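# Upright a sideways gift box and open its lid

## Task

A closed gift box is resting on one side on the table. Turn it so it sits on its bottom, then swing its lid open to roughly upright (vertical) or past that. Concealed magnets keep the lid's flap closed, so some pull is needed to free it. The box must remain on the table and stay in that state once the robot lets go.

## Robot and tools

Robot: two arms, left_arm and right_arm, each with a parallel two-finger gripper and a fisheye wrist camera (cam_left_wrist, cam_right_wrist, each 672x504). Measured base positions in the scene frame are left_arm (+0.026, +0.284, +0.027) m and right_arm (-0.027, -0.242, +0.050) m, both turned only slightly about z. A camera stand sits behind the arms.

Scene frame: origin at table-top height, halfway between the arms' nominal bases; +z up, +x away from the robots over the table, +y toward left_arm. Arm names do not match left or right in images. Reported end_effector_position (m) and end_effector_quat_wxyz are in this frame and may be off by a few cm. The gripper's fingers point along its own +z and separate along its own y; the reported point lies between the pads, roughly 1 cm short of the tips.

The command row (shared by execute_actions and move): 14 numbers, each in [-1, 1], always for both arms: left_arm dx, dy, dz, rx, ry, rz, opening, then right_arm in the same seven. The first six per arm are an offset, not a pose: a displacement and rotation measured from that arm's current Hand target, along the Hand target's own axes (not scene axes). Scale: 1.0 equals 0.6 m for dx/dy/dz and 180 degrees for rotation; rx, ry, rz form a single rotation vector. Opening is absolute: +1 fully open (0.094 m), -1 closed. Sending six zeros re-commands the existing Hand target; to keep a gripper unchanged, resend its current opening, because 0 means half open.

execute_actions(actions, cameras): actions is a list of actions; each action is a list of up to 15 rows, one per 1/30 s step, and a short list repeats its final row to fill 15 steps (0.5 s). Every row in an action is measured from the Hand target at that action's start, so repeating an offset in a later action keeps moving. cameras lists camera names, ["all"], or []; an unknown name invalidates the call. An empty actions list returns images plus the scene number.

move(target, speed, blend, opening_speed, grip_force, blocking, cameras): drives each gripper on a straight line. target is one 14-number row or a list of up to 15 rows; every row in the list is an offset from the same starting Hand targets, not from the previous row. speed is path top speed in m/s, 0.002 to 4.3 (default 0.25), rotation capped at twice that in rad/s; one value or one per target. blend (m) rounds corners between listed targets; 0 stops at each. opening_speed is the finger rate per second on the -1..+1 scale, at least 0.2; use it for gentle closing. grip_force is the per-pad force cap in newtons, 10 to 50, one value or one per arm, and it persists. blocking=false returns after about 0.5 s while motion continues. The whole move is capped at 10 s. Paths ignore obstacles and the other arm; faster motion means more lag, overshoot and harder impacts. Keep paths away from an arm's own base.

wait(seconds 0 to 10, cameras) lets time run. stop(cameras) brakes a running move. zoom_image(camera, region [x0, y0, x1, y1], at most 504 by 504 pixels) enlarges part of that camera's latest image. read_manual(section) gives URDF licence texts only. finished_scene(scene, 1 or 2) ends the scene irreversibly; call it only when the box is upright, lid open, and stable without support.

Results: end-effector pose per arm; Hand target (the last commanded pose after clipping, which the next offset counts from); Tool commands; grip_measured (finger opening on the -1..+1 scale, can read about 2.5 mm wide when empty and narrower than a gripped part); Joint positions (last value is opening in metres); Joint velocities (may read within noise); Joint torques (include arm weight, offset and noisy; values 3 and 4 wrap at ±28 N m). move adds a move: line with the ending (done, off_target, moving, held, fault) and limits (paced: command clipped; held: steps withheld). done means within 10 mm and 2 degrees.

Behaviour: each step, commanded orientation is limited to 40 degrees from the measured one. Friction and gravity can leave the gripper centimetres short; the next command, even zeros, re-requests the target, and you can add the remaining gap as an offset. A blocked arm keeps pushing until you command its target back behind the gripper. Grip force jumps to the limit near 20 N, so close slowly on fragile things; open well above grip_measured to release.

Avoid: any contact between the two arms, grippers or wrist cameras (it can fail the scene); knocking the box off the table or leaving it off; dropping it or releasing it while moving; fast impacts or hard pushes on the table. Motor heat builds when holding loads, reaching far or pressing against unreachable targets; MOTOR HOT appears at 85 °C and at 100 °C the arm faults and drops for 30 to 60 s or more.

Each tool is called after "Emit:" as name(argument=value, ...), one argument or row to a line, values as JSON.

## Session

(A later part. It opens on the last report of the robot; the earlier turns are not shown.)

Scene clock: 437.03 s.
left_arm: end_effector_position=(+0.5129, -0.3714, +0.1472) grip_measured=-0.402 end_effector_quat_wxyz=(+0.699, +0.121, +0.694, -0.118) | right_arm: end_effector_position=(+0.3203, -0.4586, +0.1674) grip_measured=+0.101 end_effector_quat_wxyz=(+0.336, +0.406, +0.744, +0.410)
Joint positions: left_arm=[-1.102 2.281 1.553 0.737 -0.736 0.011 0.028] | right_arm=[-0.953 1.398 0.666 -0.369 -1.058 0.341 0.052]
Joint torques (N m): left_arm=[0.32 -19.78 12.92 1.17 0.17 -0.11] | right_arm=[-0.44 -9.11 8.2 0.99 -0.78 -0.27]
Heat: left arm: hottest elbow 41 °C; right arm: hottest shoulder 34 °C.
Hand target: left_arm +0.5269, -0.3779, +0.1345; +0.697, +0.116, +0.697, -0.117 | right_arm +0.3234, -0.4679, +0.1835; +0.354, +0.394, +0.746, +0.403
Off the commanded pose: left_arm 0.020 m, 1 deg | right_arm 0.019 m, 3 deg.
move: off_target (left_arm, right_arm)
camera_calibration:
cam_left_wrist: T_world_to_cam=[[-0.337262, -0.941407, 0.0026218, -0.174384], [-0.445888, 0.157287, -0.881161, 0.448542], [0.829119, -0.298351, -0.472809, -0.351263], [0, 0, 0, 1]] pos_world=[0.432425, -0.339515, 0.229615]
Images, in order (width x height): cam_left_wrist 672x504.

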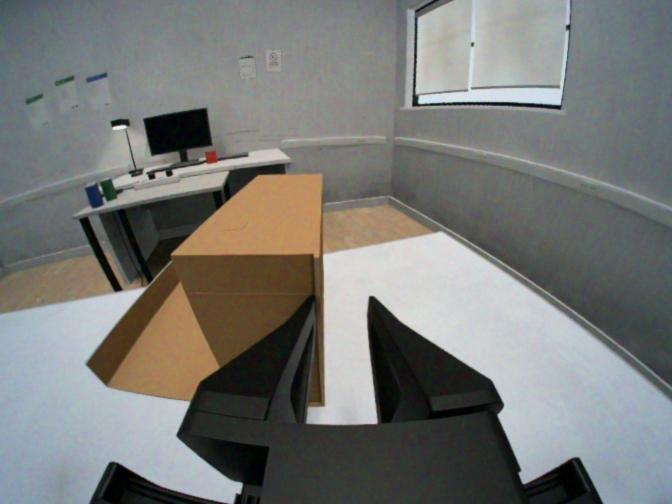

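Emit:
move(
  target=[
    [0,0.03,-0.005,0,0,0,-0.35,0,0,0,0,0,0,0.1],
  ],
  speed=0.06,
  cameras=["cam_left_wrist"],
)

Emit:
zoom_image(
  camera="cam_left_wrist",
  region=[240, 200, 440, 350],
)

Scene clock: 438.10 s.
left_arm: end_effector_position=(+0.5229, -0.3660, +0.1472) grip_measured=-0.352 end_effector_quat_wxyz=(+0.700, +0.121, +0.694, -0.118) | right_arm: end_effector_position=(+0.3203, -0.4586, +0.1674) grip_measured=+0.101 end_effector_quat_wxyz=(+0.336, +0.406, +0.744, +0.410)
Joint positions: left_arm=[-1.086 2.281 1.553 0.737 -0.719 0.011 0.03] | right_arm=[-0.953 1.398 0.666 -0.369 -1.058 0.341 0.052]
Joint torques (N m): left_arm=[0.38 -21.83 8.57 2.33 0.16 -0.11] | right_arm=[-0.09 -9.47 8.16 1.07 -0.74 -0.23]
Heat: left arm: hottest elbow 41 °C; right arm: hottest shoulder 34 °C.
Hand target: left_arm +0.5298, -0.3600, +0.1344; +0.697, +0.116, +0.697, -0.118 | right_arm +0.3234, -0.4679, +0.1835; +0.354, +0.394, +0.746, +0.403
Off the commanded pose: left_arm 0.016 m, 1 deg | right_arm 0.019 m, 3 deg.
move: off_target (left_arm, right_arm)
camera_calibration:
cam_left_wrist: T_world_to_cam=[[-0.337595, -0.941288, 0.00255631, -0.165725], [-0.445701, 0.157459, -0.881225, 0.452141], [0.829084, -0.298637, -0.472691, -0.35805], [0, 0, 0, 1]] pos_world=[0.442426, -0.334115, 0.229614]
Images, in order (width x height): cam_left_wrist 672x504.

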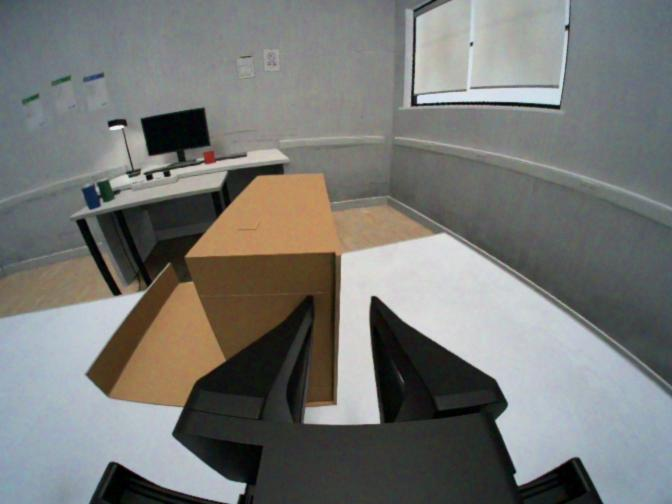

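Scaled by 2.520 from the camera's 672x504 image, which has a finer 960x720 frame.

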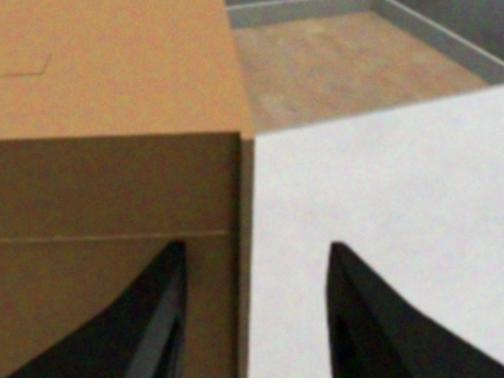

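Lip nearly centred. Push forward and close.

Emit:
move(
  target=[
    [0,0.0,0.025,0,0,0,-0.35,0,0,0,0,0,0,0.1],
    [0,0.0,0.03,0,0,0,-1,0,0,0,0,0,0,0.1],
  ],
  speed=0.05,
  opening_speed=1.0,
  cameras=["cam_left_wrist"],
)

Emit:
zoom_image(
  camera="cam_left_wrist",
  region=[240, 200, 440, 350],
)

Scene clock: 440.43 s.
left_arm: end_effector_position=(+0.5329, -0.3604, +0.1469) grip_measured=-0.989 end_effector_quat_wxyz=(+0.699, +0.122, +0.694, -0.118) | right_arm: end_effector_position=(+0.3203, -0.4586, +0.1674) grip_measured=+0.101 end_effector_quat_wxyz=(+0.336, +0.406, +0.744, +0.410)
Joint positions: left_arm=[-1.068 2.281 1.553 0.737 -0.7 0.011 0.001] | right_arm=[-0.953 1.398 0.666 -0.369 -1.058 0.341 0.052]
Joint torques (N m): left_arm=[0.79 -19.96 12.62 1.28 0.09 -0.1] | right_arm=[-0.15 -9.47 8.29 1.1 -0.74 -0.24]
Heat: left arm: hottest elbow 41 °C; right arm: hottest shoulder 33 °C.
Hand target: left_arm +0.5469, -0.3658, +0.1344; +0.697, +0.116, +0.697, -0.118 | right_arm +0.3234, -0.4679, +0.1835; +0.354, +0.394, +0.746, +0.403
Off the commanded pose: left_arm 0.020 m, 1 deg | right_arm 0.019 m, 3 deg.
move: off_target (left_arm, right_arm); target 2's new opening was sent with left_arm's hand 0.021 m and 1 deg from that target
camera_calibration:
cam_left_wrist: T_world_to_cam=[[-0.33904, -0.940769, 0.00222329, -0.156048], [-0.445475, 0.15846, -0.88116, 0.455693], [0.828616, -0.299739, -0.472813, -0.364986], [0, 0, 0, 1]] pos_world=[0.452527, -0.328415, 0.229315]
Images, in order (width x height): cam_left_wrist 672x504.

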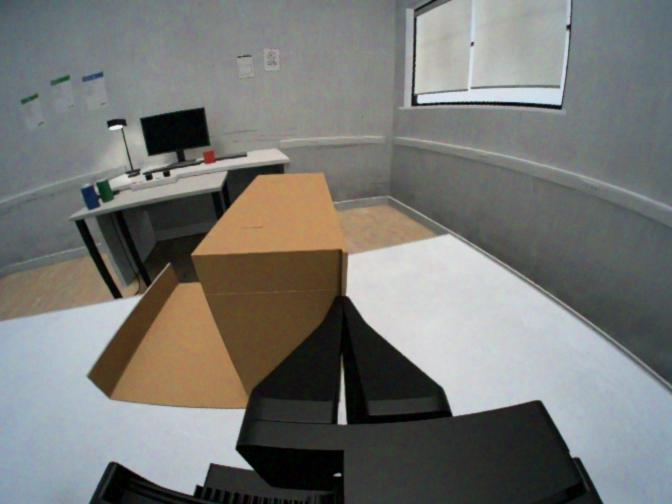

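Scaled by 2.520 from the camera's 672x504 image, which has a finer 960x720 frame.

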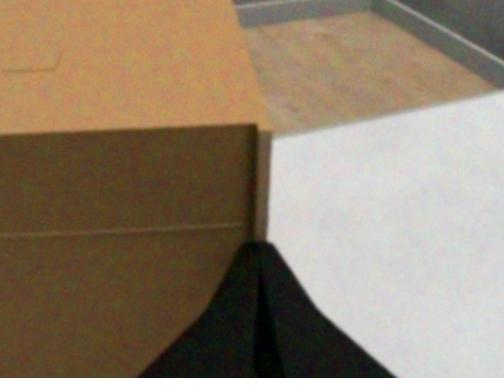

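Emit:
move(
  target=[
    [-0.08,0.0,0.0,0,0,0,-1,0,0,0,0,0,0,0.1],
  ],
  speed=0.06,
  cameras=["cam_left_wrist"],
)

Emit:
zoom_image(
  camera="cam_left_wrist",
  region=[240, 200, 440, 350],
)

Scene clock: 442.00 s.
left_arm: end_effector_position=(+0.5328, -0.3603, +0.1523) grip_measured=-0.990 end_effector_quat_wxyz=(+0.687, +0.136, +0.706, -0.104) | right_arm: end_effector_position=(+0.3203, -0.4586, +0.1674) grip_measured=+0.101 end_effector_quat_wxyz=(+0.336, +0.406, +0.744, +0.410)
Joint positions: left_arm=[-1.068 2.254 1.553 0.658 -0.7 0.011 0] | right_arm=[-0.953 1.398 0.666 -0.369 -1.058 0.341 0.052]
Joint torques (N m): left_arm=[0.62 -24.35 12.72 1.33 0.06 -0.11] | right_arm=[0.15 -9.05 8.25 1.1 -0.76 -0.22]
Heat: left arm: hottest elbow 41 °C; right arm: hottest shoulder 33 °C.
Hand target: left_arm +0.5469, -0.3658, +0.1823; +0.697, +0.116, +0.697, -0.117 | right_arm +0.3234, -0.4679, +0.1835; +0.354, +0.394, +0.746, +0.403
Off the commanded pose: left_arm 0.034 m, 3 deg | right_arm 0.019 m, 3 deg.
move: off_target (left_arm, right_arm)
camera_calibration:
cam_left_wrist: T_world_to_cam=[[-0.339409, -0.940133, -0.0308347, -0.150576], [-0.468212, 0.197284, -0.861311, 0.483498], [0.81583, -0.2779, -0.507142, -0.342408], [0, 0, 0, 1]] pos_world=[0.45462, -0.332103, 0.23815]
Images, in order (width x height): cam_left_wrist 672x504.

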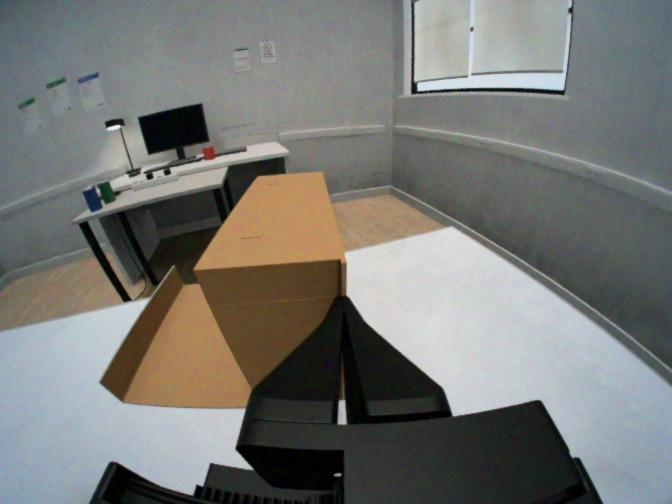

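Scaled by 2.520 from the camera's 672x504 image, which has a finer 960x720 frame.

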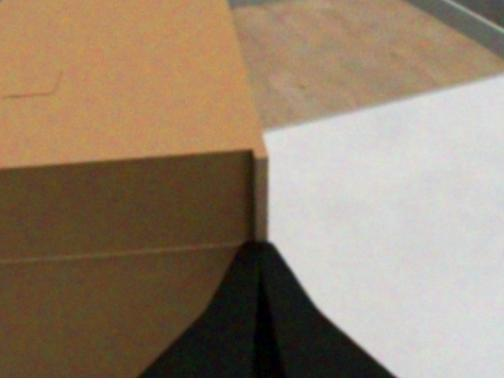

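Lift more to test.

Emit:
move(
  target=[
    [-0.05,0.0,0.0,0,0,0,-1,0,0,0,0,0,0,0.1],
  ],
  speed=0.06,
  cameras=["all"],
)

Emit:
zoom_image(
  camera="cam_left_wrist",
  region=[240, 200, 440, 350],
)

Scene clock: 443.23 s.
left_arm: end_effector_position=(+0.5330, -0.3606, +0.1813) grip_measured=-0.990 end_effector_quat_wxyz=(+0.687, +0.136, +0.706, -0.104) | right_arm: end_effector_position=(+0.3203, -0.4586, +0.1674) grip_measured=+0.101 end_effector_quat_wxyz=(+0.336, +0.406, +0.744, +0.410)
Joint positions: left_arm=[-1.068 2.207 1.558 0.604 -0.7 0.011 0] | right_arm=[-0.953 1.398 0.666 -0.369 -1.058 0.341 0.052]
Joint torques (N m): left_arm=[0.73 -24.23 13.29 1.32 0.09 -0.11] | right_arm=[-0.21 -8.94 8.23 1.14 -0.79 -0.24]
Heat: left arm: hottest elbow 41 °C; right arm: hottest shoulder 33 °C.
Hand target: left_arm +0.5469, -0.3657, +0.2124; +0.697, +0.116, +0.697, -0.118 | right_arm +0.3234, -0.4679, +0.1835; +0.354, +0.394, +0.746, +0.403
Off the commanded pose: left_arm 0.034 m, 3 deg | right_arm 0.019 m, 3 deg.
move: off_target (left_arm, right_arm)
camera_calibration:
cam_left_wrist: T_world_to_cam=[[-0.339449, -0.940097, -0.0314929, -0.149783], [-0.468647, 0.198058, -0.860897, 0.508994], [0.815564, -0.277472, -0.507804, -0.327534], [0, 0, 0, 1]] pos_world=[0.454819, -0.332503, 0.267151]
cam_right_wrist: T_world_to_cam=[[-0.338006, -0.357387, -0.870647, 0.0906836], [-0.79051, 0.609831, 0.0565684, 0.551465], [0.510731, 0.707376, -0.488644, 0.359296], [0, 0, 0, 1]] pos_world=[0.283086, -0.558049, 0.223326]

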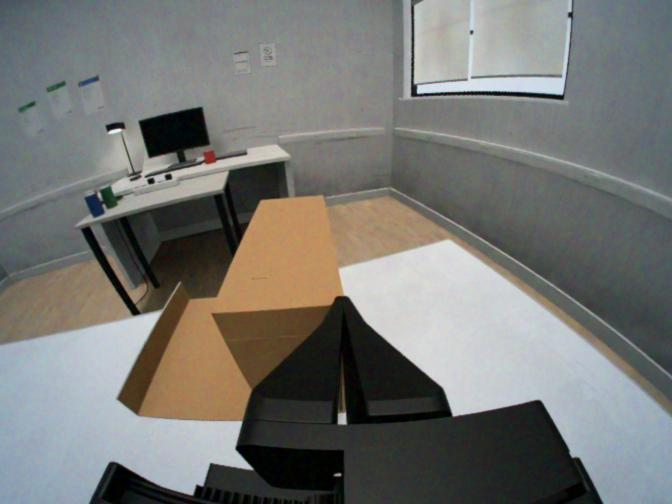

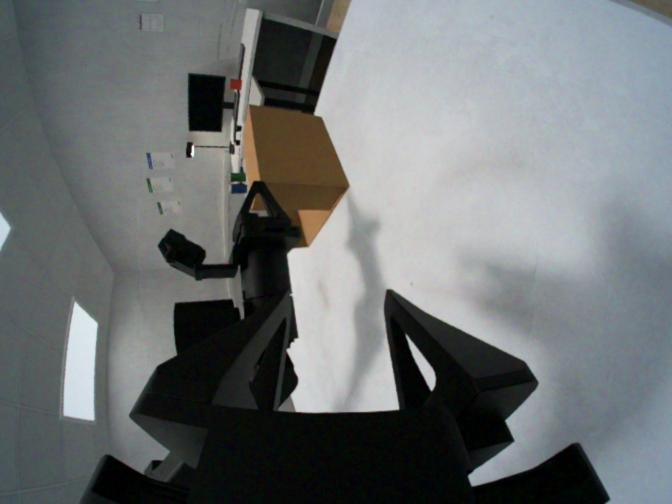

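Scaled by 2.520 from the camera's 672x504 image, which has a finer 960x720 frame.

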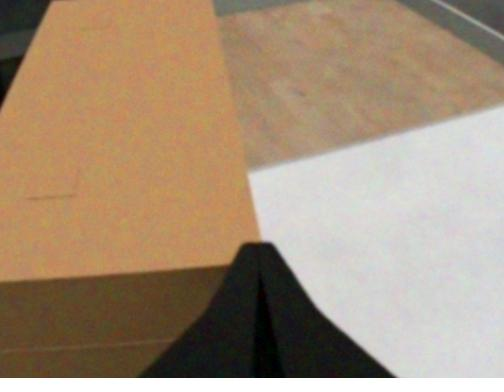

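Emit:
move(
  target=[
    [0,0.0,-0.12,0,0,0,-1,0,0,0,0,0,0,0.1],
    [0.1,0.055,-0.1,-0.039,0,0,1,0,0,0,0,0,0,0.1],
    [0.203,0.055,-0.09,-0.039,0,0,1,0,0,0,0,0,0,0.1],
  ],
  speed=0.15,
  blend=[0.02,0.02,0],
  cameras=["cam_left_wrist"],
)

Emit:
zoom_image(
  camera="cam_left_wrist",
  region=[200, 180, 480, 400],
)

Scene clock: 447.43 s.
left_arm: end_effector_position=(+0.4965, -0.3162, +0.0949) grip_measured=+0.998 end_effector_quat_wxyz=(+0.699, +0.085, +0.706, -0.069) | right_arm: end_effector_position=(+0.3203, -0.4586, +0.1674) grip_measured=+0.101 end_effector_quat_wxyz=(+0.336, +0.406, +0.744, +0.410)
Joint positions: left_arm=[-1.107 2.295 1.405 0.87 -0.861 0.008 0.094] | right_arm=[-0.953 1.398 0.666 -0.369 -1.058 0.341 0.052]
Joint torques (N m): left_arm=[0.56 -20.01 9.66 2.52 0.09 -0.1] | right_arm=[-0.03 -9.05 8.24 1.11 -0.74 -0.23]
Heat: left arm: hottest elbow 41 °C; right arm: hottest shoulder 33 °C.
Hand target: left_arm +0.5066, -0.3171, +0.0905; +0.703, +0.073, +0.703, -0.075 | right_arm +0.3234, -0.4679, +0.1835; +0.354, +0.394, +0.746, +0.403
Off the commanded pose: left_arm 0.011 m, 2 deg | right_arm 0.019 m, 3 deg.
move: off_target (left_arm, right_arm); blend cut to 0 m at target 2; target 2's new opening was sent with left_arm's hand 0.025 m and 1 deg from that target
camera_calibration:
cam_left_wrist: T_world_to_cam=[[-0.221287, -0.975102, -0.0144491, -0.194456], [-0.474754, 0.120658, -0.871809, 0.388368], [0.851846, -0.18606, -0.489633, -0.320118], [0, 0, 0, 1]] pos_world=[0.41404, -0.296036, 0.179032]
Images, in order (width x height): cam_left_wrist 672x504.

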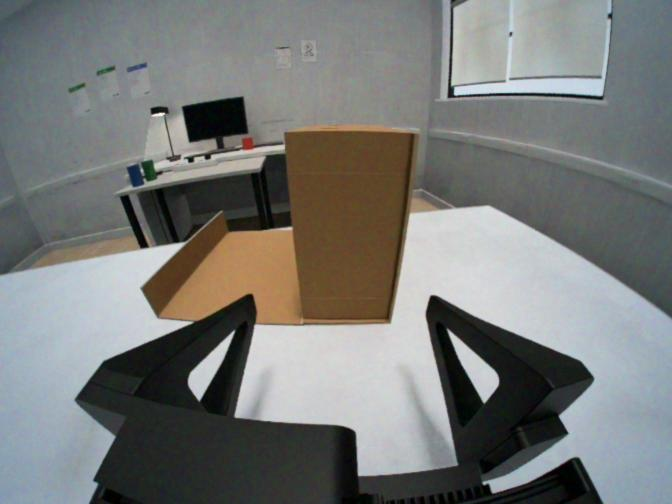

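Scaled by 1.800 from the camera's 672x504 image, which has a finer 960x720 frame.

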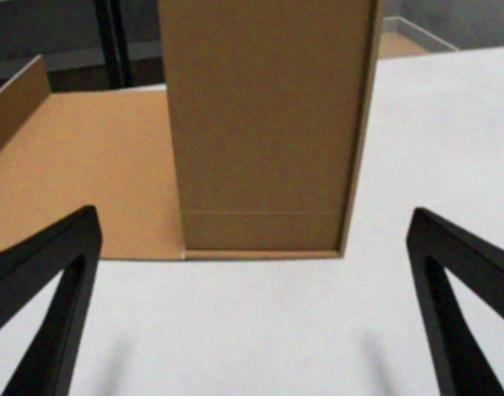

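Emit:
move(
  target=[
    [0,-0.012,0.07,0,0,0,1,0,0,0,0,0,0,0.1],
  ],
  speed=0.1,
  cameras=["cam_left_wrist"],
)

Emit:
zoom_image(
  camera="cam_left_wrist",
  region=[200, 180, 480, 400],
)

Scene clock: 448.77 s.
left_arm: end_effector_position=(+0.5370, -0.3251, +0.1039) grip_measured=+0.998 end_effector_quat_wxyz=(+0.705, +0.075, +0.701, -0.074) | right_arm: end_effector_position=(+0.3203, -0.4586, +0.1674) grip_measured=+0.101 end_effector_quat_wxyz=(+0.336, +0.406, +0.744, +0.410)
Joint positions: left_arm=[-1.061 2.337 1.512 0.834 -0.822 0.008 0.094] | right_arm=[-0.953 1.398 0.666 -0.369 -1.058 0.341 0.052]
Joint torques (N m): left_arm=[-0.21 -19.9 11.67 1.07 0.12 -0.07] | right_arm=[-0.44 -9 8.17 1.14 -0.74 -0.26]
Heat: left arm: hottest elbow 41 °C; right arm: hottest shoulder 33 °C.
Hand target: left_arm +0.5463, -0.3329, +0.0907; +0.703, +0.073, +0.703, -0.075 | right_arm +0.3234, -0.4679, +0.1835; +0.354, +0.394, +0.746, +0.403
Off the commanded pose: left_arm 0.018 m, 0 deg | right_arm 0.019 m, 3 deg.
move: off_target (left_arm, right_arm)
camera_calibration:
cam_left_wrist: T_world_to_cam=[[-0.214504, -0.976699, 0.00689791, -0.200438], [-0.463281, 0.0955239, -0.881048, 0.403113], [0.85986, -0.192184, -0.472976, -0.359918], [0, 0, 0, 1]] pos_world=[0.453239, -0.303444, 0.186312]
Images, in order (width x height): cam_left_wrist 672x504.

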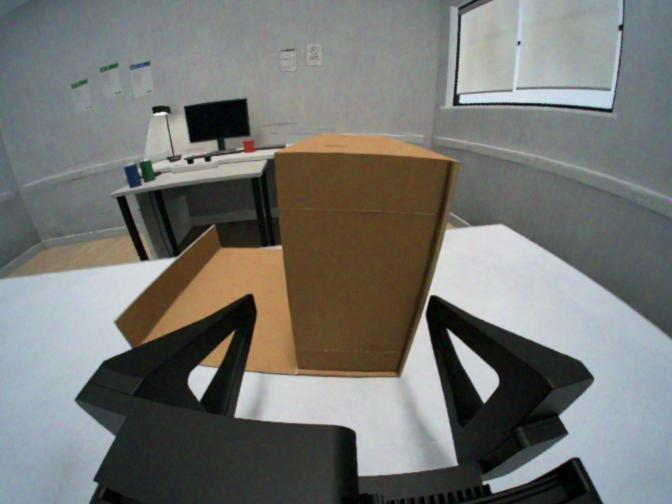

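Scaled by 1.800 from the camera's 672x504 image, which has a finer 960x720 frame.

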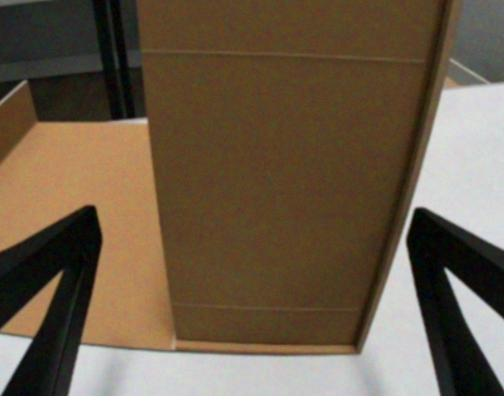

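Emit:
move(
  target=[
    [0,-0.022,0,0,0,0,1,0,0,0,0,0,0,0.1],
  ],
  speed=0.1,
  cameras=["cam_left_wrist"],
)

Emit:
zoom_image(
  camera="cam_left_wrist",
  region=[200, 180, 480, 400],
)

Scene clock: 449.83 s.
left_arm: end_effector_position=(+0.5423, -0.3327, +0.1052) grip_measured=+0.998 end_effector_quat_wxyz=(+0.706, +0.072, +0.701, -0.073) | right_arm: end_effector_position=(+0.3203, -0.4586, +0.1674) grip_measured=+0.101 end_effector_quat_wxyz=(+0.336, +0.406, +0.744, +0.410)
Joint positions: left_arm=[-1.061 2.353 1.551 0.813 -0.828 0.008 0.094] | right_arm=[-0.953 1.398 0.666 -0.369 -1.058 0.341 0.052]
Joint torques (N m): left_arm=[-0.97 -20.19 11.82 1.21 -0.16 -0.09] | right_arm=[-0.03 -8.7 8.23 1.11 -0.8 -0.27]
Heat: left arm: hottest elbow 41 °C; right arm: hottest shoulder 33 °C.
Hand target: left_arm +0.5435, -0.3458, +0.0906; +0.703, +0.073, +0.703, -0.075 | right_arm +0.3234, -0.4679, +0.1835; +0.354, +0.394, +0.746, +0.403
Off the commanded pose: left_arm 0.020 m, 0 deg | right_arm 0.019 m, 3 deg.
move: off_target (left_arm, right_arm)
camera_calibration:
cam_left_wrist: T_world_to_cam=[[-0.208977, -0.977885, 0.00837997, -0.21025], [-0.463001, 0.0913897, -0.881634, 0.405979], [0.86137, -0.188121, -0.47186, -0.364889], [0, 0, 0, 1]] pos_world=[0.458336, -0.311346, 0.187511]
Images, in order (width x height): cam_left_wrist 672x504.

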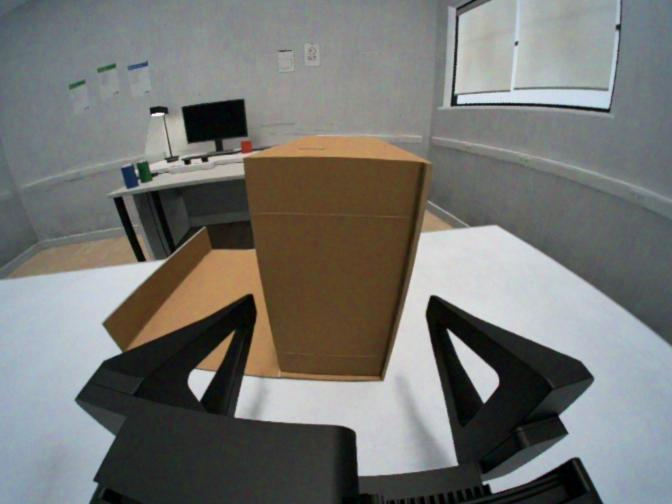

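Scaled by 1.800 from the camera's 672x504 image, which has a finer 960x720 frame.

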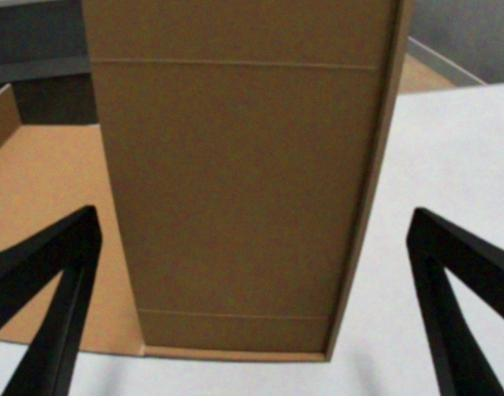

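Emit:
move(
  target=[
    [0,0.006,0.055,0,0,0,1,0,0,0,0,0,0,0.1],
  ],
  speed=0.08,
  cameras=["cam_left_wrist"],
)

Emit:
zoom_image(
  camera="cam_left_wrist",
  region=[200, 180, 480, 400],
)

Scene clock: 451.17 s.
left_arm: end_effector_position=(+0.5661, -0.3427, +0.1057) grip_measured=+0.998 end_effector_quat_wxyz=(+0.706, +0.075, +0.701, -0.075) | right_arm: end_effector_position=(+0.3203, -0.4586, +0.1674) grip_measured=+0.101 end_effector_quat_wxyz=(+0.336, +0.406, +0.744, +0.410)
Joint positions: left_arm=[-1.038 2.39 1.633 0.766 -0.798 0.008 0.094] | right_arm=[-0.953 1.398 0.666 -0.369 -1.058 0.341 0.052]
Joint torques (N m): left_arm=[0.09 -20.31 12.14 1.05 0.15 -0.1] | right_arm=[-0.21 -8.64 8.28 1.09 -0.77 -0.24]
Heat: left arm: hottest elbow 41 °C; right arm: hottest shoulder 33 °C.
Hand target: left_arm +0.5765, -0.3492, +0.0906; +0.703, +0.073, +0.703, -0.075 | right_arm +0.3234, -0.4679, +0.1835; +0.354, +0.394, +0.746, +0.403
Off the commanded pose: left_arm 0.019 m, 0 deg | right_arm 0.019 m, 3 deg.
move: off_target (left_arm, right_arm)
camera_calibration:
cam_left_wrist: T_world_to_cam=[[-0.215663, -0.976439, 0.00754329, -0.21068], [-0.462445, 0.0953288, -0.881508, 0.419375], [0.86002, -0.193597, -0.472108, -0.388175], [0, 0, 0, 1]] pos_world=[0.48234, -0.320844, 0.188011]
Images, in order (width x height): cam_left_wrist 672x504.

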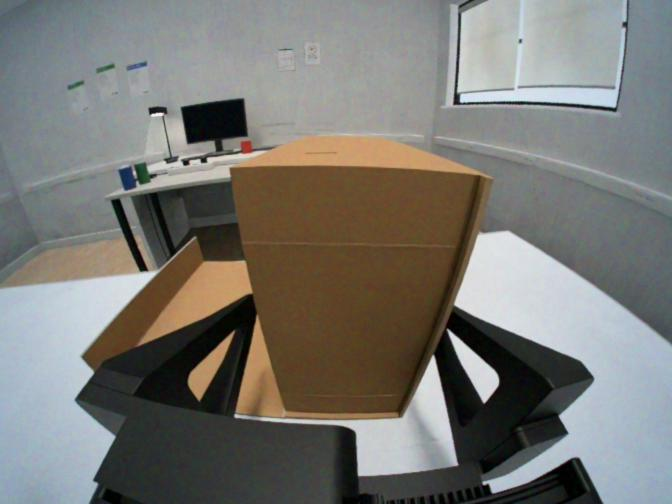

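Scaled by 1.800 from the camera's 672x504 image, which has a finer 960x720 frame.

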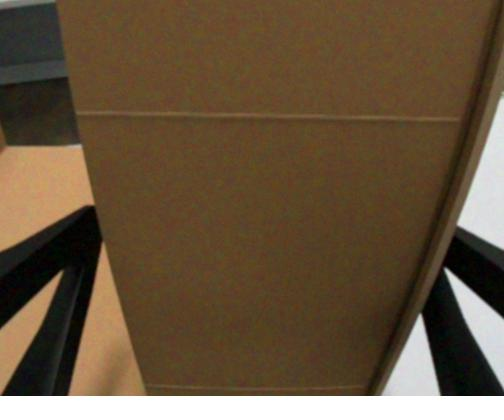

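Emit:
move(
  target=[
    [0,-0.014,0.0,0,0,0,1,0,0,0,0,0,0,0.1],
    [0,-0.014,0.035,0,0,0,1,0,0,0,0,0,0,0.1],
  ],
  speed=0.08,
  cameras=["cam_left_wrist"],
)

Emit:
zoom_image(
  camera="cam_left_wrist",
  region=[200, 180, 480, 400],
)

Scene clock: 453.07 s.
left_arm: end_effector_position=(+0.5816, -0.3582, +0.1060) grip_measured=+0.998 end_effector_quat_wxyz=(+0.705, +0.077, +0.700, -0.077) | right_arm: end_effector_position=(+0.3203, -0.4586, +0.1674) grip_measured=+0.101 end_effector_quat_wxyz=(+0.336, +0.406, +0.744, +0.410)
Joint positions: left_arm=[-1.03 2.431 1.723 0.717 -0.785 0.008 0.094] | right_arm=[-0.953 1.398 0.666 -0.369 -1.058 0.341 0.052]
Joint torques (N m): left_arm=[0.85 -21.36 12.7 1.22 0.13 -0.08] | right_arm=[-0.26 -8.94 8.14 1.06 -0.79 -0.27]
Heat: left arm: hottest elbow 41 °C; right arm: hottest shoulder 33 °C.
Hand target: left_arm +0.5953, -0.3617, +0.0907; +0.703, +0.073, +0.703, -0.075 | right_arm +0.3234, -0.4679, +0.1835; +0.354, +0.394, +0.746, +0.403
Off the commanded pose: left_arm 0.021 m, 1 deg | right_arm 0.019 m, 3 deg.
move: off_target (left_arm, right_arm)
camera_calibration:
cam_left_wrist: T_world_to_cam=[[-0.22047, -0.975367, 0.00718782, -0.21924], [-0.462052, 0.0979458, -0.881428, 0.428963], [0.859012, -0.19765, -0.472264, -0.405205], [0, 0, 0, 1]] pos_world=[0.497943, -0.335943, 0.188312]
Images, in order (width x height): cam_left_wrist 672x504.

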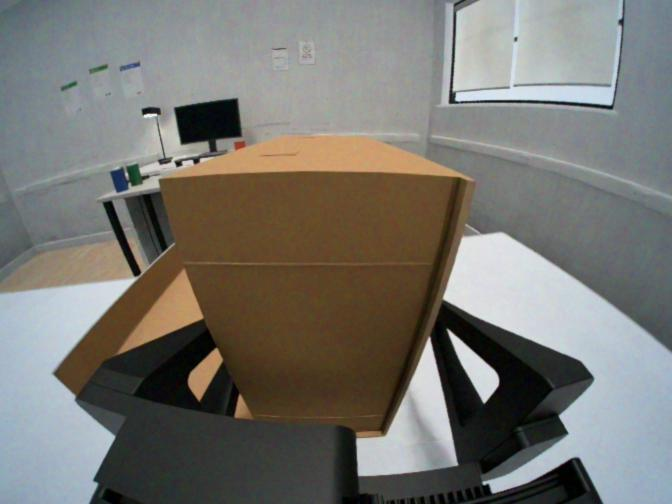

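Scaled by 1.800 from the camera's 672x504 image, which has a finer 960x720 frame.

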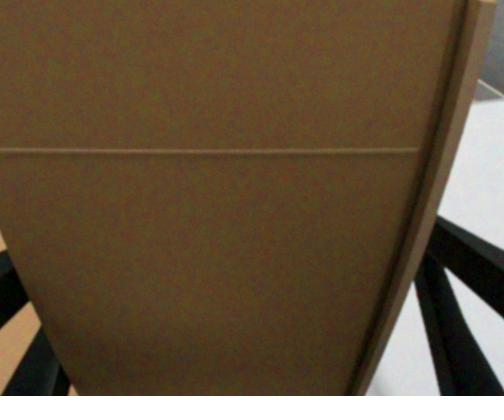

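Emit:
move(
  target=[0,0,0,0,0,0,0.4,0,0,0,0,0,0,0.1],
  grip_force=[30,50],
  opening_speed=0.3,
  cameras=["cam_left_wrist"],
)

Scene clock: 455.37 s.
left_arm: end_effector_position=(+0.5827, -0.3575, +0.1061) grip_measured=+0.534 end_effector_quat_wxyz=(+0.705, +0.076, +0.701, -0.076) | right_arm: end_effector_position=(+0.3203, -0.4586, +0.1674) grip_measured=+0.101 end_effector_quat_wxyz=(+0.336, +0.406, +0.744, +0.410)
Joint positions: left_arm=[-1.028 2.431 1.724 0.717 -0.785 0.008 0.072] | right_arm=[-0.953 1.398 0.666 -0.369 -1.058 0.341 0.052]
Joint torques (N m): left_arm=[0.44 -21.36 12.85 1.18 0.14 -0.08] | right_arm=[-0.09 -9.29 8.16 1.13 -0.76 -0.27]
Heat: left arm: hottest elbow 42 °C; right arm: hottest shoulder 33 °C.
Hand target: left_arm +0.5952, -0.3618, +0.0908; +0.703, +0.073, +0.703, -0.075 | right_arm +0.3234, -0.4679, +0.1835; +0.354, +0.394, +0.746, +0.403
Off the commanded pose: left_arm 0.020 m, 1 deg | right_arm 0.019 m, 3 deg.
grip_force (N): 30, 50
move: off_target (left_arm, right_arm)
camera_calibration:
cam_left_wrist: T_world_to_cam=[[-0.219016, -0.975695, 0.00720268, -0.219273], [-0.462235, 0.0972523, -0.881408, 0.429309], [0.859285, -0.196372, -0.4723, -0.405599], [0, 0, 0, 1]] pos_world=[0.498942, -0.335343, 0.188412]
Images, in order (width x height): cam_left_wrist 672x504.

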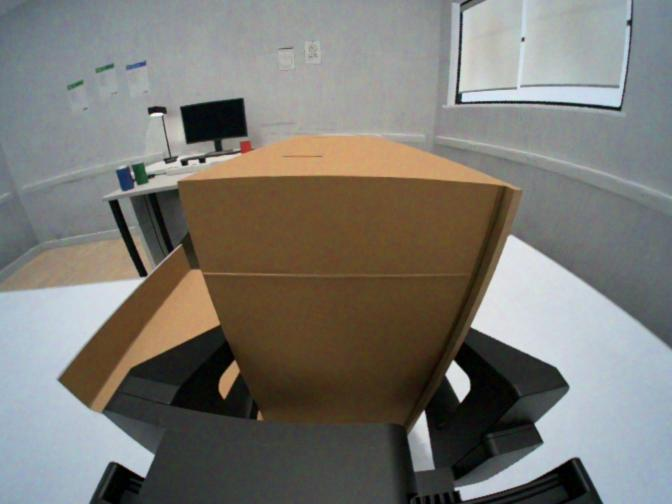

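Emit:
move(
  target=[
    [-0.11,0,0,0,0,0.0,0.4,0,0,0,0,0,0,0.1],
    [-0.11,0,-0.03,0,0,0.25,0.4,0,0,0,0,0,0,0.1],
    [-0.11,0,-0.05,0,0,0.5,0.4,0,0,0,0,0,0,0.1],
  ],
  speed=0.15,
  blend=[0.03,0.03,0],
  cameras=["all"],
)

Scene clock: 462.27 s.
left_arm: end_effector_position=(+0.5729, -0.3485, +0.1182) grip_measured=+0.526 end_effector_quat_wxyz=(+0.527, +0.567, +0.451, +0.445) | right_arm: end_effector_position=(+0.3203, -0.4586, +0.1674) grip_measured=+0.101 end_effector_quat_wxyz=(+0.336, +0.406, +0.744, +0.410)
Joint positions: left_arm=[-1.036 2.361 1.671 0.619 -0.809 1.548 0.072] | right_arm=[-0.953 1.398 0.666 -0.369 -1.058 0.341 0.052]
Joint torques (N m): left_arm=[-0.79 -27.81 9.11 3.08 -0.16 0.15] | right_arm=[-0.62 -9.11 8.25 1.02 -0.76 -0.22]
Heat: left arm: hottest elbow 42 °C; right arm: hottest shoulder 33 °C.
Hand target: left_arm +0.5660, -0.3554, +0.1566; +0.550, +0.549, +0.446, +0.444 | right_arm +0.3234, -0.4679, +0.1835; +0.354, +0.394, +0.746, +0.403
Off the commanded pose: left_arm 0.040 m, 3 deg | right_arm 0.019 m, 3 deg.
grip_force (N): 30, 50
move: off_target (left_arm, right_arm)
camera_calibration:
cam_left_wrist: T_world_to_cam=[[-0.048391, 0.0310474, -0.998346, 0.159289], [-0.294499, 0.95464, 0.0439629, 0.527909], [0.954426, 0.296139, -0.0370526, -0.323984], [0, 0, 0, 1]] pos_world=[0.472395, -0.412964, 0.123813]
cam_right_wrist: T_world_to_cam=[[-0.338006, -0.357387, -0.870647, 0.0906836], [-0.79051, 0.609831, 0.0565684, 0.551465], [0.510731, 0.707376, -0.488644, 0.359296], [0, 0, 0, 1]] pos_world=[0.283086, -0.558049, 0.223326]

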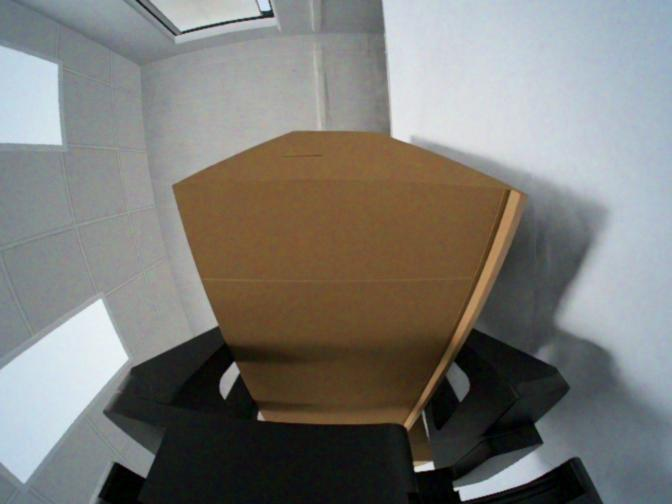

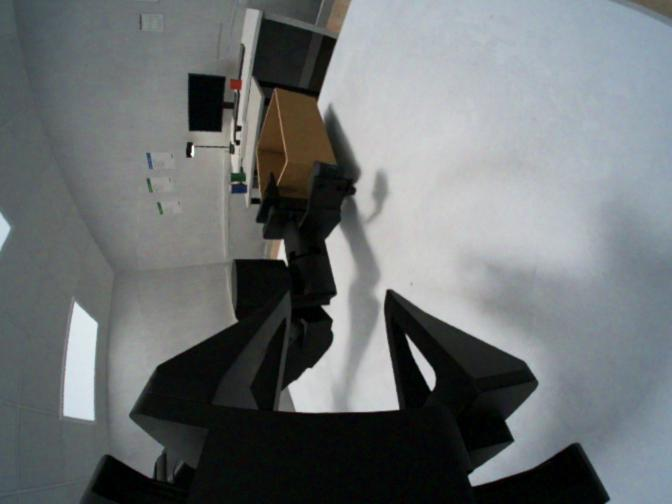

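Emit:
move(
  target=[0,-0.09,0,0,0,0,0.4,0,0,0,0,0,0,0.1],
  speed=0.06,
  cameras=["all"],
)

Scene clock: 463.93 s.
left_arm: end_effector_position=(+0.5724, -0.3483, +0.1133) grip_measured=+0.526 end_effector_quat_wxyz=(+0.547, +0.548, +0.452, +0.443) | right_arm: end_effector_position=(+0.3203, -0.4586, +0.1674) grip_measured=+0.101 end_effector_quat_wxyz=(+0.336, +0.406, +0.744, +0.410)
Joint positions: left_arm=[-1.036 2.387 1.671 0.703 -0.809 1.552 0.072] | right_arm=[-0.953 1.398 0.666 -0.369 -1.058 0.341 0.052]
Joint torques (N m): left_arm=[-1.26 -22.53 9.55 3.03 -0.11 0.09] | right_arm=[-0.38 -9.41 8.13 1.06 -0.75 -0.26]
Heat: left arm: hottest elbow 42 °C; right arm: hottest shoulder 33 °C.
Hand target: left_arm +0.5659, -0.3556, +0.1025; +0.550, +0.549, +0.446, +0.445 | right_arm +0.3234, -0.4679, +0.1835; +0.354, +0.394, +0.746, +0.403
Off the commanded pose: left_arm 0.014 m, 1 deg | right_arm 0.019 m, 3 deg.
grip_force (N): 30, 50
move: off_target (left_arm, right_arm)
camera_calibration:
cam_left_wrist: T_world_to_cam=[[-0.0169762, -0.0138935, -0.999759, 0.120836], [-0.294591, 0.955588, -0.00827741, 0.534178], [0.955473, 0.294379, -0.0203151, -0.326918], [0, 0, 0, 1]] pos_world=[0.471777, -0.412537, 0.118587]
cam_right_wrist: T_world_to_cam=[[-0.338006, -0.357387, -0.870647, 0.0906836], [-0.79051, 0.609831, 0.0565684, 0.551465], [0.510731, 0.707376, -0.488644, 0.359296], [0, 0, 0, 1]] pos_world=[0.283086, -0.558049, 0.223326]

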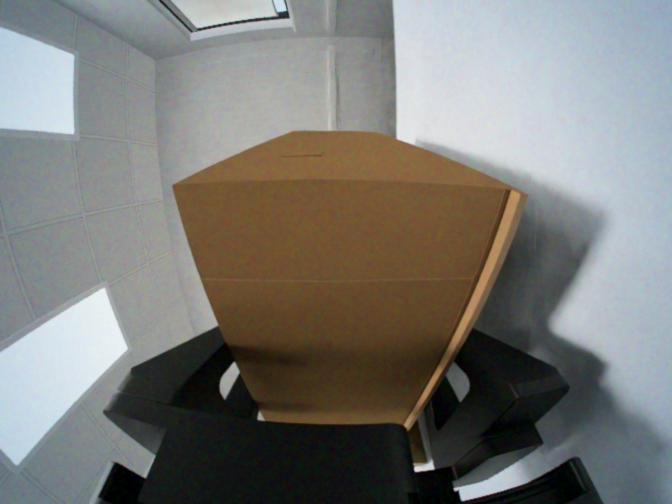

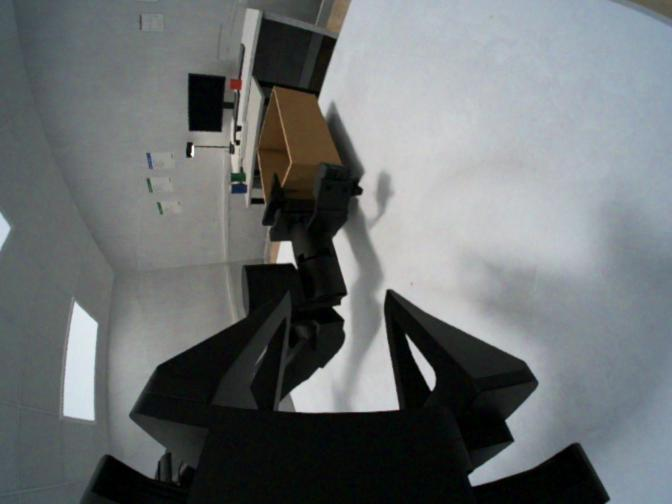

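Emit:
move(
  target=[0,-0.055,0,0,0,0,0.4,0,0,0,0,0,0,0.1],
  speed=0.06,
  cameras=["all"],
)

Scene clock: 465.03 s.
left_arm: end_effector_position=(+0.5703, -0.3474, +0.0914) grip_measured=+0.525 end_effector_quat_wxyz=(+0.552, +0.544, +0.452, +0.442) | right_arm: end_effector_position=(+0.3203, -0.4586, +0.1674) grip_measured=+0.101 end_effector_quat_wxyz=(+0.336, +0.406, +0.744, +0.410)
Joint positions: left_arm=[-1.038 2.427 1.671 0.756 -0.809 1.552 0.072] | right_arm=[-0.953 1.398 0.666 -0.369 -1.058 0.341 0.052]
Joint torques (N m): left_arm=[-1.03 -20.6 10.35 2.66 -0.08 0.08] | right_arm=[-0.09 -8.94 8.25 0.96 -0.77 -0.24]
Heat: left arm: hottest elbow 42 °C; right arm: hottest shoulder 33 °C.
Hand target: left_arm +0.5660, -0.3555, +0.0698; +0.550, +0.549, +0.446, +0.445 | right_arm +0.3234, -0.4679, +0.1835; +0.354, +0.394, +0.746, +0.403
Off the commanded pose: left_arm 0.024 m, 1 deg | right_arm 0.019 m, 3 deg.
grip_force (N): 30, 50
move: off_target (left_arm, right_arm)
camera_calibration:
cam_left_wrist: T_world_to_cam=[[-0.0101825, -0.0248797, -0.999639, 0.0911934], [-0.293042, 0.955873, -0.0208055, 0.532796], [0.956045, 0.292725, -0.0170239, -0.326881], [0, 0, 0, 1]] pos_world=[0.469573, -0.41133, 0.0966807]
cam_right_wrist: T_world_to_cam=[[-0.338006, -0.357387, -0.870647, 0.0906836], [-0.79051, 0.609831, 0.0565684, 0.551465], [0.510731, 0.707376, -0.488644, 0.359296], [0, 0, 0, 1]] pos_world=[0.283086, -0.558049, 0.223326]

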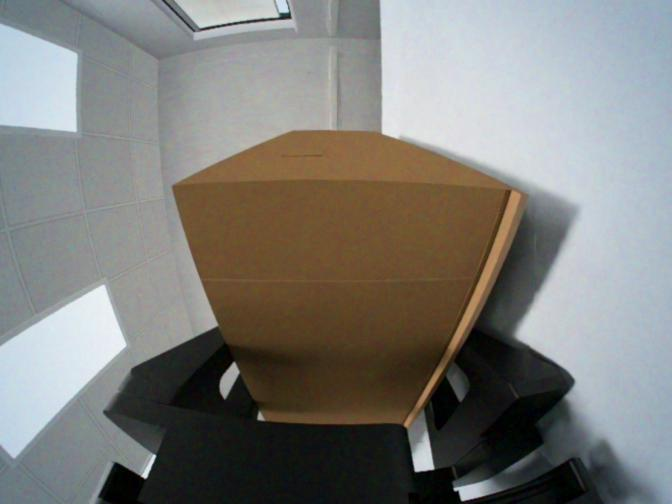

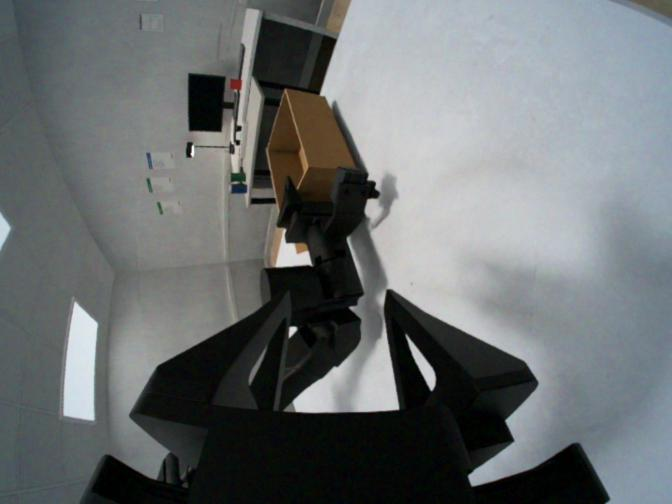

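Emit:
move(
  target=[0,-0.028,0,0,0,0,0.4,0,0,0,0,0,0,0.1],
  speed=0.04,
  cameras=["cam_left_wrist"],
)

Scene clock: 466.10 s.
left_arm: end_effector_position=(+0.5695, -0.3472, +0.0902) grip_measured=+0.524 end_effector_quat_wxyz=(+0.558, +0.538, +0.451, +0.443) | right_arm: end_effector_position=(+0.3203, -0.4586, +0.1674) grip_measured=+0.101 end_effector_quat_wxyz=(+0.336, +0.406, +0.744, +0.410)
Joint positions: left_arm=[-1.039 2.436 1.671 0.788 -0.81 1.56 0.072] | right_arm=[-0.953 1.398 0.666 -0.369 -1.058 0.341 0.052]
Joint torques (N m): left_arm=[-0.73 -19.14 10.69 2.36 -0.07 0.04] | right_arm=[-0.38 -9 8.24 1.02 -0.75 -0.24]
Heat: left arm: hottest elbow 42 °C; right arm: hottest shoulder 33 °C.
Hand target: left_arm +0.5659, -0.3556, +0.0528; +0.550, +0.549, +0.446, +0.444 | right_arm +0.3234, -0.4679, +0.1835; +0.354, +0.394, +0.746, +0.403
Off the commanded pose: left_arm 0.038 m, 2 deg | right_arm 0.019 m, 3 deg.
grip_force (N): 30, 50
move: off_target (left_arm, right_arm)
camera_calibration:
cam_left_wrist: T_world_to_cam=[[0.0033667, -0.0365025, -0.999328, 0.0782269], [-0.292326, 0.955645, -0.0358917, 0.533201], [0.956313, 0.292251, -0.00745326, -0.327362], [0, 0, 0, 1]] pos_world=[0.468665, -0.411023, 0.0948718]
Images, in order (width x height): cam_left_wrist 672x504.

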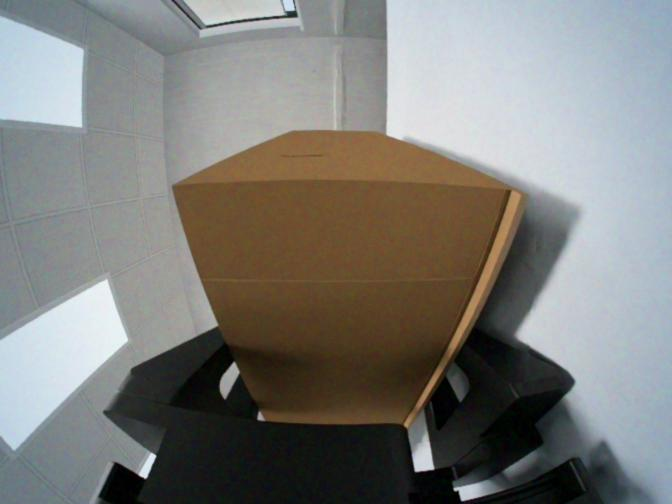

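Emit:
move(
  target=[0,-0.035,0,0,0,0,0.4,0,0,0,0,0,0,0.1],
  speed=0.04,
  cameras=["all"],
)

Emit:
zoom_image(
  camera="cam_right_wrist",
  region=[220, 70, 440, 270],
)

Scene clock: 467.27 s.
left_arm: end_effector_position=(+0.5690, -0.3470, +0.0899) grip_measured=+0.523 end_effector_quat_wxyz=(+0.565, +0.530, +0.449, +0.446) | right_arm: end_effector_position=(+0.3203, -0.4586, +0.1674) grip_measured=+0.101 end_effector_quat_wxyz=(+0.336, +0.406, +0.744, +0.410)
Joint positions: left_arm=[-1.039 2.448 1.674 0.827 -0.812 1.575 0.072] | right_arm=[-0.953 1.398 0.666 -0.369 -1.058 0.341 0.052]
Joint torques (N m): left_arm=[-0.73 -17.61 10.58 2.02 0.06 -0.16] | right_arm=[-0.21 -9.35 8.29 1.07 -0.72 -0.26]
Heat: left arm: hottest elbow 42 °C; right arm: hottest shoulder 33 °C.
Hand target: left_arm +0.5659, -0.3556, +0.0317; +0.550, +0.549, +0.446, +0.444 | right_arm +0.3234, -0.4679, +0.1835; +0.354, +0.394, +0.746, +0.403
Off the commanded pose: left_arm 0.059 m, 3 deg | right_arm 0.019 m, 3 deg.
grip_force (N): 30, 50
move: off_target (left_arm, right_arm)
camera_calibration:
cam_left_wrist: T_world_to_cam=[[0.0224797, -0.0478273, -0.998603, 0.0630465], [-0.293715, 0.95446, -0.052325, 0.534718], [0.955629, 0.294481, 0.00740836, -0.327131], [0, 0, 0, 1]] pos_world=[0.468254, -0.411018, 0.0933611]
cam_right_wrist: T_world_to_cam=[[-0.338006, -0.357387, -0.870647, 0.0906836], [-0.79051, 0.609831, 0.0565684, 0.551465], [0.510731, 0.707376, -0.488644, 0.359296], [0, 0, 0, 1]] pos_world=[0.283086, -0.558049, 0.223326]

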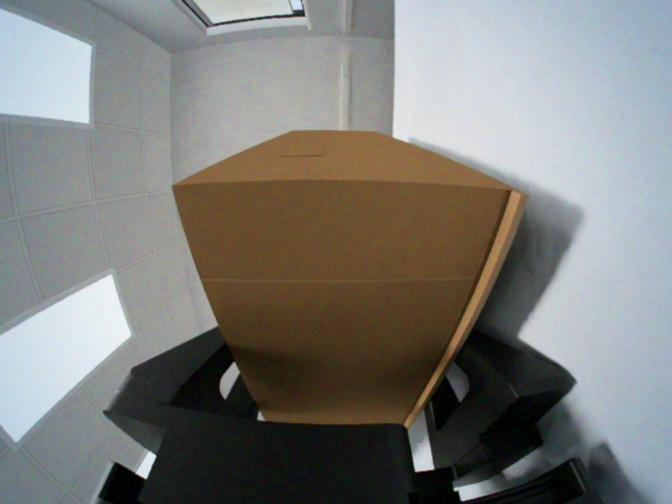

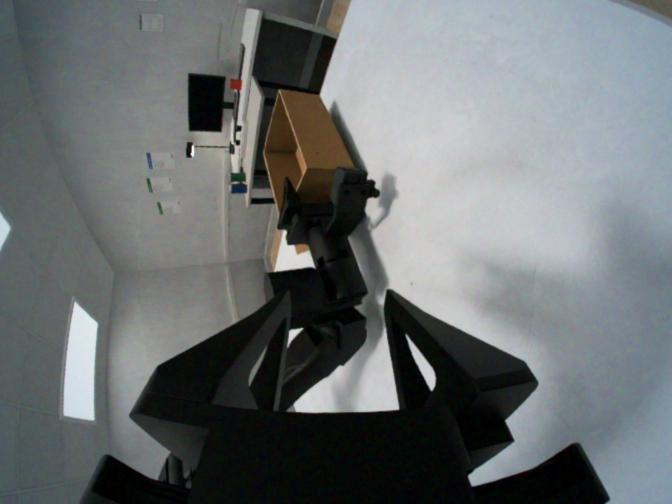

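Scaled by 2.291 from the camera's 672x504 image, which has a finer 960x720 frame.

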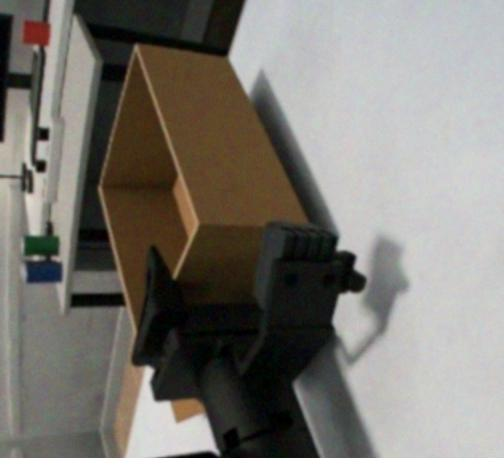

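Emit:
move(
  target=[
    [0,0.2,0,0,0,0,0.4,0,0,0,0,0,0,0.1],
    [-0.08,0.13,0,0,0,0,0.4,0,0,0,0,0,0,0.1],
    [-0.2,0.05,0,0,0,0,0.4,0,0,0,0,0,0,0.1],
  ],
  speed=0.12,
  blend=[0.01,0.02,0],
  cameras=["all"],
)

Emit:
zoom_image(
  camera="cam_right_wrist",
  region=[220, 70, 440, 270],
)

Scene clock: 470.97 s.
left_arm: end_effector_position=(+0.5476, -0.4590, +0.0968) grip_measured=+0.516 end_effector_quat_wxyz=(+0.558, +0.536, +0.450, +0.446) | right_arm: end_effector_position=(+0.3203, -0.4586, +0.1674) grip_measured=+0.101 end_effector_quat_wxyz=(+0.336, +0.406, +0.744, +0.410)
Joint positions: left_arm=[-1.138 2.635 2.114 0.555 -0.912 1.574 0.071] | right_arm=[-0.953 1.398 0.666 -0.369 -1.058 0.341 0.052]
Joint torques (N m): left_arm=[-1.2 -22.42 13.57 1.18 -0.07 -0.1] | right_arm=[-0.09 -9.47 8.2 1.11 -0.74 -0.24]
Heat: left arm: hottest elbow 42 °C; right arm: hottest shoulder 33 °C.
Hand target: left_arm +0.5408, -0.4730, +0.0620; +0.550, +0.549, +0.446, +0.444 | right_arm +0.3234, -0.4679, +0.1835; +0.354, +0.394, +0.746, +0.403
Off the commanded pose: left_arm 0.038 m, 2 deg | right_arm 0.019 m, 3 deg.
grip_force (N): 30, 50
move: off_target (left_arm, right_arm)
camera_calibration:
cam_left_wrist: T_world_to_cam=[[0.00904284, -0.0340968, -0.999378, 0.0787261], [-0.295634, 0.954651, -0.0352458, 0.635183], [0.955258, 0.295769, -0.00144742, -0.272064], [0, 0, 0, 1]] pos_world=[0.446961, -0.523226, 0.100671]
cam_right_wrist: T_world_to_cam=[[-0.338006, -0.357387, -0.870647, 0.0906836], [-0.79051, 0.609831, 0.0565684, 0.551465], [0.510731, 0.707376, -0.488644, 0.359296], [0, 0, 0, 1]] pos_world=[0.283086, -0.558049, 0.223326]

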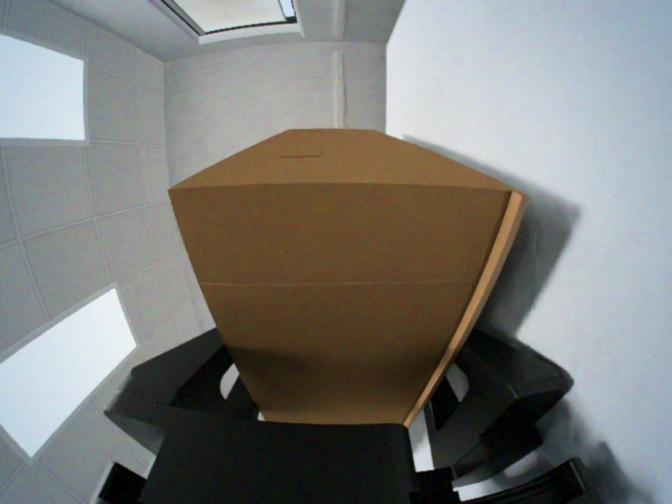

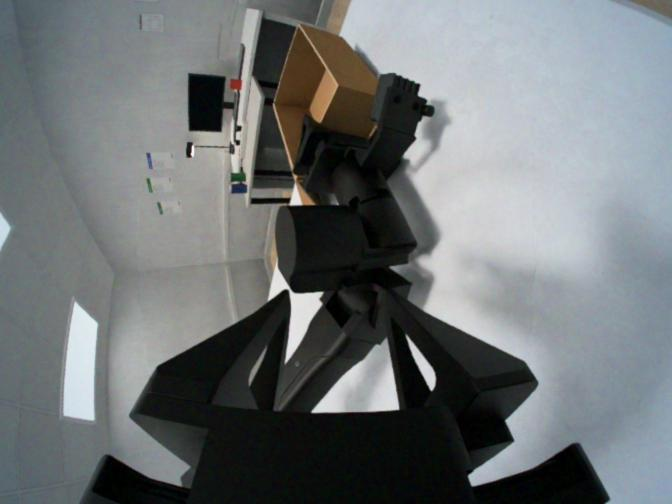

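Scaled by 2.291 from the camera's 672x504 image, which has a finer 960x720 frame.

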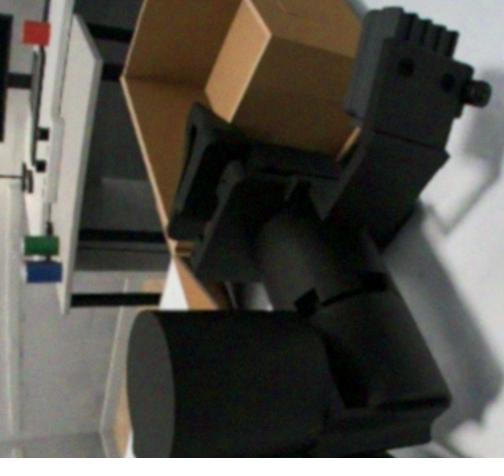

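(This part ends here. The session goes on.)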